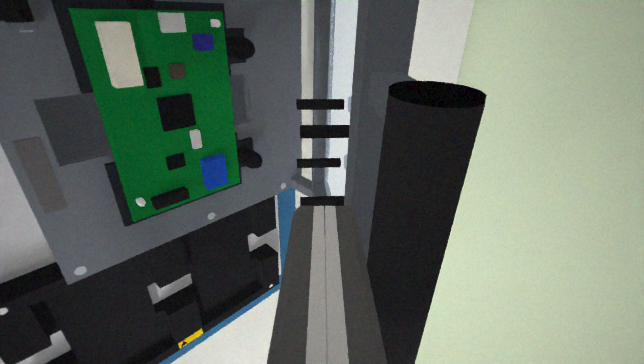

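Scene clock: 1074.70 s.
Joint torques (N m): left_arm=[-24.23 5.9 9.47 -3.42 -0.69 -1.05 -0.09] | right_arm=[-15.49 -2.48 -4.03 -6.06 0.55 -1.36 0.27]
External joint torques (N m): left_arm=[-0.53 -1.15 1.64 1.17 0.03 -0.19 -0.06] | right_arm=[1.28 0.48 0.07 1.01 -0.28 -0.06 0.23]
Motor temperatures (°C): left_arm=[30 31 30 33 38 35 41] | right_arm=[35 33 28 33 45 36 36]
Wrist force (N): left_arm=[-8.0 1.0 -8.3] | right_arm=[-2.3 10.6 -10.9]
Wrist torque (N m): left_arm=[-0.15 -0.67 -0.24] | right_arm=[-0.06 0.58 0.47]
Wrist force, peak (N): left_arm=[-10.2 2.6 -8.2] | right_arm=[-2.2 10.9 -11.3]
move: done
base_odometry: x=-0.391 y=+1.838 heading=+1.474
lidar_m: 0.86 0.75 0.56 0.90 1.57 2.17 4.15 4.37 3.24 0.98 0.58 0.83
base_status: not commanded
joint_positions: torso_squat_rad=+0.000 torso_shift_rad=+0.000 torso_pitch_rad=+0.000 torso_yaw_rad=+0.000 left_shoulder_pitch_rad=-1.143 left_shoulder_roll_rad=+0.451 left_shoulder_yaw_rad=-0.812 left_elbow_rad=-1.067 left_forearm_roll_rad=+0.673 left_wrist_pitch_rad=+1.218 left_hand_roll_rad=+0.778 left_gripper_m=+0.000 right_shoulder_pitch_rad=-0.513 right_shoulder_roll_rad=-0.275 right_shoulder_yaw_rad=+0.264 right_elbow_rad=-2.113 right_forearm_roll_rad=-0.091 right_wrist_pitch_rad=+1.779 right_hand_roll_rad=-0.500 right_gripper_m=+0.099 head_pan_rad=+0.000 head_tilt_rad=+0.900
joint_status: all done
wheel_motors_off: 0
motor_effort: left_wheel=-3(5) right_wheel=-3(5)
contact_limits: left_gripper_m 672 mA
chest: x=-0.2281 y=-0.0008 z=+1.2899 quat_wxyz=(+1.000, +0.000, +0.000, +0.000) (m; base frame)
left_hand: x=+0.3756 y=+0.1082 z=+1.1058 quat_wxyz=(+0.953, +0.000, -0.302, +0.000) (m; base frame)
left_hand_status: reached (checked arc, planned for 1.5 s): 1 mm and 0.1 deg off.
right_hand: x=+0.2400 y=-0.1499 z=+1.1627 quat_wxyz=(+0.924, +0.000, -0.383, +0.000) (m; base frame)
pictures: head_camera, left_wrist_camera
camera_calibration:
head_camera: T_world_to_cam=[[0.0290653, -0.998754, 0.0405736, -0.0570392], [-0.757469, -0.0484926, -0.651067, 0.872863], [0.652224, -0.0118098, -0.757935, 1.20268], [0, 0, 0, 1]] pos_world=[-0.12159, -0.000437275, 1.48216]
left_wrist_camera: T_world_to_cam=[[0.82469, 0.0157042, 0.565367, -0.937959], [-0.265085, -0.872289, 0.410904, -0.226187], [0.499616, -0.488739, -0.715205, 0.725122], [0, 0, 0, 1]] pos_world=[0.351284, 0.171825, 1.14184]

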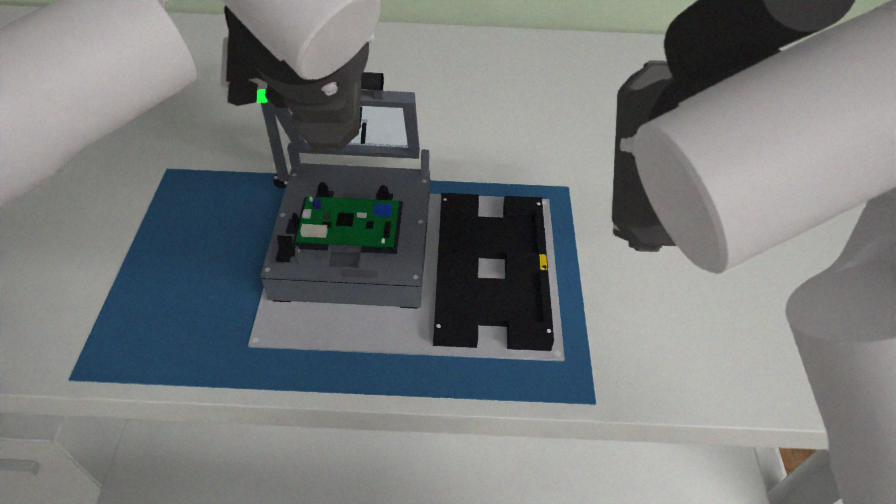

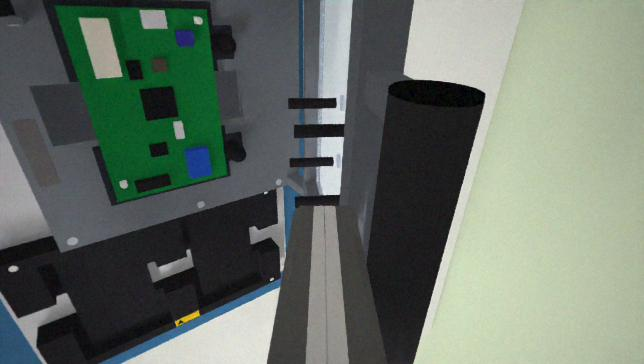

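Good. Push over.

>>> {"op": "move", "data": {
  "target": {"side":"left","x":0.41,"y":0.108,"z":1.1246,"quat_wxyz":[0.953,0,-0.301,0]},
  "min_time_s": 1.5,
  "cameras": []
}}

>>> {"op": "move", "data": {
  "target": {"side":"left","x":0.468,"y":0.108,"z":1.13,"quat_wxyz":[0.953,0,-0.301,0]},
  "min_time_s": 2,
  "cameras": []
}}

>>> {"op": "move", "data": {
  "target": {"side":"left","x":0.436,"y":0.108,"z":1.17,"quat_wxyz":[0.953,0,-0.301,0]},
  "min_time_s": 1.5,
  "cameras": []
}}

>>> {"op": "move", "data": {
  "target": {"side":"left","x":0.30,"y":0.11,"z":1.23,"quat_wxyz":[0.98,0,-0.199,0]},
  "cameras": ["head_camera"]
}}

Scene clock: 1088.67 s.
Joint torques (N m): left_arm=[-25.62 6.81 7.37 -3.74 -0.41 -1.76 -0.12] | right_arm=[-15.17 -2.38 -4.3 -6.04 0.62 -1.43 0.29]
External joint torques (N m): left_arm=[-0.49 -1.1 1.75 1.06 0.14 -0.77 -0.09] | right_arm=[1.6 0.58 -0.21 1.03 -0.21 -0.12 0.25]
Motor temperatures (°C): left_arm=[30 31 30 33 38 35 41] | right_arm=[35 33 28 33 45 36 36]
Wrist force (N): left_arm=[-8.0 0.7 -8.3] | right_arm=[-2.3 10.4 -11.3]
Wrist torque (N m): left_arm=[-0.13 -0.63 -0.24] | right_arm=[-0.05 0.58 0.48]
Wrist force, peak (N): left_arm=[-9.3 2.5 -8.9] | right_arm=[-2.3 11.0 -11.3]
move: done
base_odometry: x=-0.391 y=+1.838 heading=+1.474
lidar_m: 0.87 0.75 0.58 0.91 1.57 2.16 4.15 4.36 3.23 0.98 0.57 0.83
base_status: not commanded
joint_positions: torso_squat_rad=+0.000 torso_shift_rad=+0.000 torso_pitch_rad=+0.000 torso_yaw_rad=+0.000 left_shoulder_pitch_rad=-1.286 left_shoulder_roll_rad=+0.346 left_shoulder_yaw_rad=-0.769 left_elbow_rad=-0.717 left_forearm_roll_rad=+0.729 left_wrist_pitch_rad=+1.120 left_hand_roll_rad=+0.609 left_gripper_m=+0.000 right_shoulder_pitch_rad=-0.513 right_shoulder_roll_rad=-0.275 right_shoulder_yaw_rad=+0.264 right_elbow_rad=-2.113 right_forearm_roll_rad=-0.091 right_wrist_pitch_rad=+1.779 right_hand_roll_rad=-0.500 right_gripper_m=+0.099 head_pan_rad=+0.000 head_tilt_rad=+0.900
joint_status: all done
wheel_motors_off: 0
motor_effort: left_wheel=-2(6) right_wheel=-3(5)
contact_limits: left_gripper_m 672 mA
chest: x=-0.2282 y=-0.0008 z=+1.2899 quat_wxyz=(+1.000, +0.000, +0.000, +0.000) (m; base frame)
left_hand: x=+0.4095 y=+0.1082 z=+1.1244 quat_wxyz=(+0.953, +0.000, -0.302, +0.000) (m; base frame)
left_hand_status: reached (checked arc, planned for 1.5 s): 1 mm and 0.1 deg off.
right_hand: x=+0.2400 y=-0.1500 z=+1.1627 quat_wxyz=(+0.924, +0.000, -0.383, +0.000) (m; base frame)
pictures: none
No camera images: "cameras" was empty.

Scene clock: 1091.00 s.
Joint torques (N m): left_arm=[-24.77 6.84 3.37 -4 -0.21 -1.65 -0.17] | right_arm=[-15.23 -2.65 -4.19 -6.12 0.59 -1.35 0.39]
External joint torques (N m): left_arm=[1.11 -1.58 1.16 1.37 0.07 -0.19 -0.13] | right_arm=[1.54 0.31 -0.1 0.95 -0.24 -0.05 0.34]
Motor temperatures (°C): left_arm=[30 31 30 33 38 35 41] | right_arm=[35 33 28 33 45 36 36]
Wrist force (N): left_arm=[-6.7 1.1 -7.6] | right_arm=[-2.2 10.5 -11.0]
Wrist torque (N m): left_arm=[-0.11 -0.74 -0.17] | right_arm=[-0.05 0.60 0.48]
Wrist force, peak (N): left_arm=[-8.8 2.2 -9.2] | right_arm=[-2.6 10.9 -11.1]
move: short
base_odometry: x=-0.391 y=+1.838 heading=+1.474
lidar_m: 0.87 0.74 0.57 0.91 1.57 2.16 4.15 4.37 3.25 0.98 0.56 0.82
base_status: not commanded
joint_positions: torso_squat_rad=+0.000 torso_shift_rad=+0.000 torso_pitch_rad=+0.000 torso_yaw_rad=+0.000 left_shoulder_pitch_rad=-1.368 left_shoulder_roll_rad=+0.203 left_shoulder_yaw_rad=-0.707 left_elbow_rad=-0.267 left_forearm_roll_rad=+0.715 left_wrist_pitch_rad=+0.631 left_hand_roll_rad=+0.431 left_gripper_m=+0.000 right_shoulder_pitch_rad=-0.513 right_shoulder_roll_rad=-0.275 right_shoulder_yaw_rad=+0.264 right_elbow_rad=-2.113 right_forearm_roll_rad=-0.091 right_wrist_pitch_rad=+1.779 right_hand_roll_rad=-0.500 right_gripper_m=+0.099 head_pan_rad=+0.000 head_tilt_rad=+0.900
joint_status: all done
wheel_motors_off: 0
motor_effort: left_wheel=-5(5) right_wheel=-3(5)
contact_limits: left_gripper_m 672 mA
chest: x=-0.2282 y=-0.0008 z=+1.2899 quat_wxyz=(+1.000, +0.001, +0.000, +0.000) (m; base frame)
left_hand: x=+0.4667 y=+0.1083 z=+1.1304 quat_wxyz=(+0.906, -0.031, -0.421, -0.010) (m; base frame)
left_hand_status: short (checked arc, as near as the solve gets, planned for 2.0 s): 1 mm and 15.3 deg off. The place is met; only the turn is off.
right_hand: x=+0.2400 y=-0.1500 z=+1.1627 quat_wxyz=(+0.924, +0.000, -0.383, +0.000) (m; base frame)
pictures: none
No camera images: "cameras" was empty.

Scene clock: 1092.83 s.
Joint torques (N m): left_arm=[-24.76 9.91 3.24 -5.21 0.09 -0.84 -0.24] | right_arm=[-15.34 -2.89 -4.37 -6.12 0.61 -1.4 0.31]
External joint torques (N m): left_arm=[1.15 0.75 1.14 0.16 0.42 0.34 -0.21] | right_arm=[1.43 0.07 -0.27 0.95 -0.22 -0.1 0.27]
Motor temperatures (°C): left_arm=[30 31 30 33 38 35 41] | right_arm=[35 33 28 33 45 36 36]
Wrist force (N): left_arm=[-5.7 0.6 -8.3] | right_arm=[-2.5 10.3 -10.9]
Wrist torque (N m): left_arm=[-0.08 -0.69 -0.21] | right_arm=[-0.03 0.58 0.48]
Wrist force, peak (N): left_arm=[-12.9 1.4 -9.5] | right_arm=[-2.2 10.9 -11.2]
move: short
base_odometry: x=-0.391 y=+1.838 heading=+1.474
lidar_m: 0.87 0.75 0.57 0.91 1.58 2.17 4.15 4.37 3.24 0.97 0.57 0.82
base_status: not commanded
joint_positions: torso_squat_rad=+0.000 torso_shift_rad=+0.000 torso_pitch_rad=+0.000 torso_yaw_rad=+0.000 left_shoulder_pitch_rad=-1.509 left_shoulder_roll_rad=+0.225 left_shoulder_yaw_rad=-0.666 left_elbow_rad=-0.267 left_forearm_roll_rad=+0.783 left_wrist_pitch_rad=+0.999 left_hand_roll_rad=+0.378 left_gripper_m=+0.000 right_shoulder_pitch_rad=-0.513 right_shoulder_roll_rad=-0.275 right_shoulder_yaw_rad=+0.264 right_elbow_rad=-2.113 right_forearm_roll_rad=-0.091 right_wrist_pitch_rad=+1.779 right_hand_roll_rad=-0.500 right_gripper_m=+0.099 head_pan_rad=+0.000 head_tilt_rad=+0.900
joint_status: all done
wheel_motors_off: 0
motor_effort: left_wheel=-5(5) right_wheel=-3(4)
contact_limits: left_gripper_m 672 mA
chest: x=-0.2281 y=-0.0008 z=+1.2899 quat_wxyz=(+1.000, +0.001, +0.000, +0.000) (m; base frame)
left_hand: x=+0.4353 y=+0.1080 z=+1.1698 quat_wxyz=(+0.948, -0.004, -0.319, -0.002) (m; base frame)
left_hand_status: short (checked arc, as near as the solve gets, planned for 1.5 s): 1 mm and 2.2 deg off. The place is met; only the turn is off.
right_hand: x=+0.2400 y=-0.1500 z=+1.1626 quat_wxyz=(+0.924, +0.000, -0.383, +0.000) (m; base frame)
pictures: none
No camera images: "cameras" was empty.

Scene clock: 1094.90 s.
Joint torques (N m): left_arm=[-21.32 7.12 8.49 -3.94 -0.21 -0.89 -0.08] | right_arm=[-15.09 -2.62 -4.03 -6.15 0.58 -1.26 0.22]
External joint torques (N m): left_arm=[1.31 -0.28 0.54 0.11 0.29 -0.28 -0.06] | right_arm=[1.68 0.33 0.06 0.92 -0.26 0.04 0.18]
Motor temperatures (°C): left_arm=[30 31 30 33 38 35 41] | right_arm=[35 33 28 33 45 36 36]
Wrist force (N): left_arm=[-4.2 0.7 -8.9] | right_arm=[-2.4 10.7 -10.9]
Wrist torque (N m): left_arm=[-0.15 -0.59 -0.20] | right_arm=[-0.08 0.59 0.47]
Wrist force, peak (N): left_arm=[-5.4 1.4 -9.5] | right_arm=[-2.3 10.9 -11.4]
move: done
base_odometry: x=-0.391 y=+1.838 heading=+1.474
lidar_m: 0.87 0.75 0.58 0.92 1.57 2.17 4.15 4.37 3.25 0.98 0.57 0.83
base_status: not commanded
joint_positions: torso_squat_rad=+0.000 torso_shift_rad=+0.000 torso_pitch_rad=+0.000 torso_yaw_rad=+0.000 left_shoulder_pitch_rad=-1.270 left_shoulder_roll_rad=+0.524 left_shoulder_yaw_rad=-0.558 left_elbow_rad=-1.326 left_forearm_roll_rad=+0.856 left_wrist_pitch_rad=+1.808 left_hand_roll_rad=+0.763 left_gripper_m=+0.000 right_shoulder_pitch_rad=-0.513 right_shoulder_roll_rad=-0.275 right_shoulder_yaw_rad=+0.264 right_elbow_rad=-2.113 right_forearm_roll_rad=-0.091 right_wrist_pitch_rad=+1.779 right_hand_roll_rad=-0.500 right_gripper_m=+0.099 head_pan_rad=+0.000 head_tilt_rad=+0.900
joint_status: all done
wheel_motors_off: 0
motor_effort: left_wheel=-6(6) right_wheel=-3(4)
contact_limits: left_gripper_m 672 mA
chest: x=-0.2280 y=-0.0008 z=+1.2899 quat_wxyz=(+1.000, +0.000, +0.000, +0.000) (m; base frame)
left_hand: x=+0.2996 y=+0.1099 z=+1.2302 quat_wxyz=(+0.980, +0.000, -0.198, +0.000) (m; base frame)
left_hand_status: reached (checked arc, planned for 1.4 s): 0 mm and 0.2 deg off.
right_hand: x=+0.2401 y=-0.1499 z=+1.1626 quat_wxyz=(+0.924, +0.000, -0.383, +0.000) (m; base frame)
pictures: head_camera
camera_calibration:
head_camera: T_world_to_cam=[[0.0290555, -0.998753, 0.0405908, -0.0570599], [-0.757491, -0.048496, -0.651042, 0.872838], [0.652199, -0.0118308, -0.757956, 1.20269], [0, 0, 0, 1]] pos_world=[-0.121567, -0.000430811, 1.48215]

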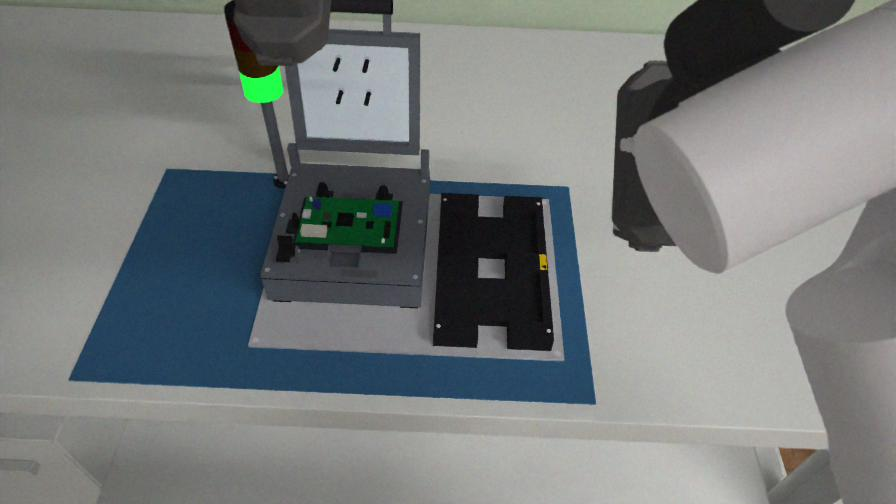

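>>> {"op": "move", "data": {
  "target": {"side":"left","x":0.36,"y":0.115,"z":1.14,"quat_wxyz":[0.996,0,-0.087,0]},
  "cameras": []
}}

>>> {"op": "move", "data": {
  "joints": {"torso_pitch_rad":0.32,"head_tilt_rad":0.6,"left_gripper_m":0.082},
  "cameras": ["head_camera","left_wrist_camera"]
}}

>>> {"op": "zoom_image", "data": {
  "camera": "head_camera",
  "region": [240, 150, 480, 350]
}}

Scene clock: 1105.27 s.
Joint torques (N m): left_arm=[-23.77 8.2 1.05 -4.82 0.05 -0.49 0.42] | right_arm=[-15.08 -2.39 -4.06 -6.12 0.55 -1.27 0.35]
External joint torques (N m): left_arm=[1.61 -0.8 -0.97 0.95 0.15 0.11 0.44] | right_arm=[1.69 0.57 0.03 0.95 -0.28 0.03 0.31]
Motor temperatures (°C): left_arm=[31 31 30 33 38 35 41] | right_arm=[35 33 28 33 45 36 36]
Wrist force (N): left_arm=[-3.8 0.6 -9.1] | right_arm=[-2.3 10.6 -11.2]
Wrist torque (N m): left_arm=[-0.07 -0.61 -0.20] | right_arm=[-0.06 0.59 0.50]
Wrist force, peak (N): left_arm=[-4.9 2.1 -9.5] | right_arm=[-2.3 11.1 -11.1]
move: short
base_odometry: x=-0.391 y=+1.838 heading=+1.474
lidar_m: 0.86 0.74 0.58 0.92 1.57 2.15 4.15 4.37 3.24 0.97 0.58 0.83
base_status: not commanded
joint_positions: torso_squat_rad=+0.000 torso_shift_rad=+0.000 torso_pitch_rad=+0.000 torso_yaw_rad=+0.000 left_shoulder_pitch_rad=-1.512 left_shoulder_roll_rad=+0.236 left_shoulder_yaw_rad=-0.568 left_elbow_rad=-0.267 left_forearm_roll_rad=+0.847 left_wrist_pitch_rad=+1.379 left_hand_roll_rad=+0.299 left_gripper_m=+0.000 right_shoulder_pitch_rad=-0.513 right_shoulder_roll_rad=-0.275 right_shoulder_yaw_rad=+0.264 right_elbow_rad=-2.113 right_forearm_roll_rad=-0.091 right_wrist_pitch_rad=+1.779 right_hand_roll_rad=-0.500 right_gripper_m=+0.099 head_pan_rad=+0.000 head_tilt_rad=+0.900
joint_status: all done
wheel_motors_off: 0
motor_effort: left_wheel=-4(6) right_wheel=-2(4)
contact_limits: left_gripper_m 672 mA
chest: x=-0.2281 y=-0.0008 z=+1.2899 quat_wxyz=(+1.000, +0.000, +0.000, +0.000) (m; base frame)
left_hand: x=+0.3594 y=+0.1150 z=+1.1401 quat_wxyz=(+0.991, -0.009, -0.134, -0.001) (m; base frame)
left_hand_status: short (checked arc, as near as the solve gets, planned for 1.4 s): 1 mm and 5.6 deg off. The place is met; only the turn is off.
right_hand: x=+0.2400 y=-0.1500 z=+1.1626 quat_wxyz=(+0.924, +0.000, -0.383, +0.000) (m; base frame)
pictures: none
No camera images: "cameras" was empty.

Scene clock: 1107.13 s.
Joint torques (N m): left_arm=[-22.38 6.34 1 -4.5 0.22 0.02 0.4] | right_arm=[-11.51 -1.66 -3.16 -7.39 0.41 -0.81 0.3]
External joint torques (N m): left_arm=[1.38 -0.63 -0.86 0.99 0.14 0.02 0.39] | right_arm=[1.09 0.55 -0.09 1.1 -0.23 0.04 0.28]
Motor temperatures (°C): left_arm=[31 31 30 33 38 35 41] | right_arm=[35 33 28 33 45 36 36]
Wrist force (N): left_arm=[-1.8 0.7 -9.2] | right_arm=[-0.7 10.7 -12.2]
Wrist torque (N m): left_arm=[-0.06 -0.50 -0.24] | right_arm=[-0.06 0.69 0.50]
Wrist force, peak (N): left_arm=[-3.6 0.7 -9.6] | right_arm=[-0.6 10.8 -12.5]
move: done
base_odometry: x=-0.391 y=+1.838 heading=+1.474
lidar_m: 0.87 0.75 0.57 0.91 1.57 2.16 4.15 4.36 3.24 0.99 0.57 0.82
base_status: not commanded
joint_positions: torso_squat_rad=+0.000 torso_shift_rad=+0.000 torso_pitch_rad=+0.320 torso_yaw_rad=+0.000 left_shoulder_pitch_rad=-1.512 left_shoulder_roll_rad=+0.236 left_shoulder_yaw_rad=-0.568 left_elbow_rad=-0.267 left_forearm_roll_rad=+0.847 left_wrist_pitch_rad=+1.379 left_hand_roll_rad=+0.299 left_gripper_m=+0.082 right_shoulder_pitch_rad=-0.513 right_shoulder_roll_rad=-0.275 right_shoulder_yaw_rad=+0.264 right_elbow_rad=-2.113 right_forearm_roll_rad=-0.091 right_wrist_pitch_rad=+1.779 right_hand_roll_rad=-0.500 right_gripper_m=+0.099 head_pan_rad=+0.000 head_tilt_rad=+0.600
joint_status: all done
wheel_motors_off: 0
motor_effort: left_wheel=-6(6) right_wheel=-2(4)
contact_limits: left_gripper_m 672 mA
chest: x=-0.1307 y=-0.0008 z=+1.2742 quat_wxyz=(+0.987, +0.000, +0.159, +0.000) (m; base frame)
left_hand: x=+0.3797 y=+0.1152 z=+0.9472 quat_wxyz=(+1.000, -0.009, +0.025, +0.001) (m; base frame)
right_hand: x=+0.2736 y=-0.1498 z=+1.0061 quat_wxyz=(+0.973, +0.000, -0.231, +0.000) (m; base frame)
pictures: head_camera, left_wrist_camera
camera_calibration:
head_camera: T_world_to_cam=[[0.0297715, -0.998756, 0.0400098, -0.0594592], [-0.770431, -0.0484306, -0.635682, 0.949096], [0.636828, -0.0118996, -0.770914, 1.09218], [0, 0, 0, 1]] pos_world=[0.0374536, -0.000423334, 1.44768]
left_wrist_camera: T_world_to_cam=[[0.997856, 0.0161523, -0.0634245, -0.322058], [0.0459344, -0.863141, 0.502869, -0.360109], [-0.0466218, -0.504704, -0.862032, 0.96138], [0, 0, 0, 1]] pos_world=[0.38273, 0.179589, 0.989402]

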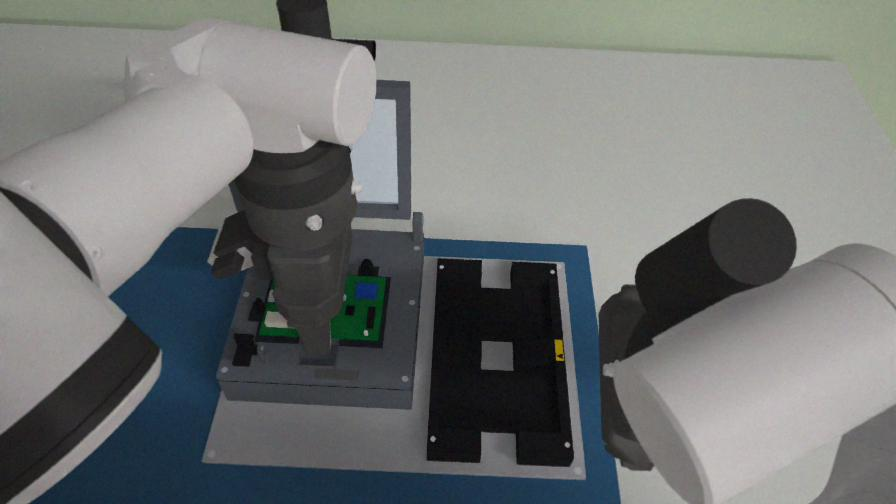

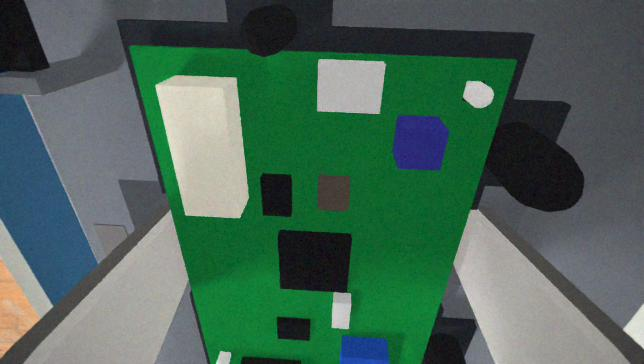

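Scaled by 2.100 from the camera's 896x504 image, which has a finer 1280x720 frame.

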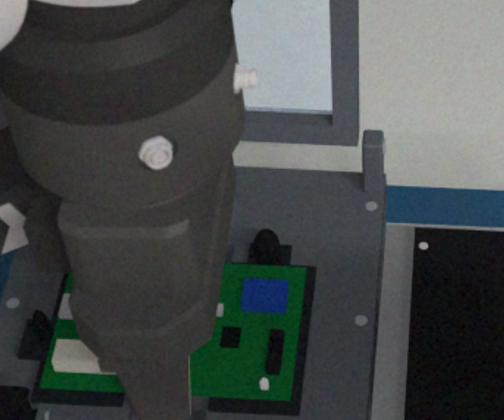

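>>> {"op": "zoom_image", "data": {
  "camera": "head_camera",
  "region": [250, 310, 400, 410]
}}

>>> {"op": "zoom_image", "data": {
  "camera": "left_wrist_camera",
  "region": [60, 140, 580, 364]
}}

Scaled by 3.360 from the camera's 896x504 image, which has a finer 1280x720 frame.

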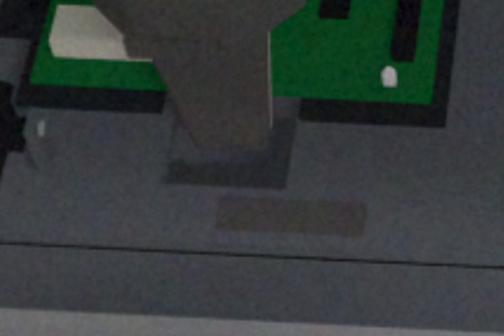

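Region (60, 140, 580, 364) is 520x224 pixels. A region can be at most 504 by 504 pixels.


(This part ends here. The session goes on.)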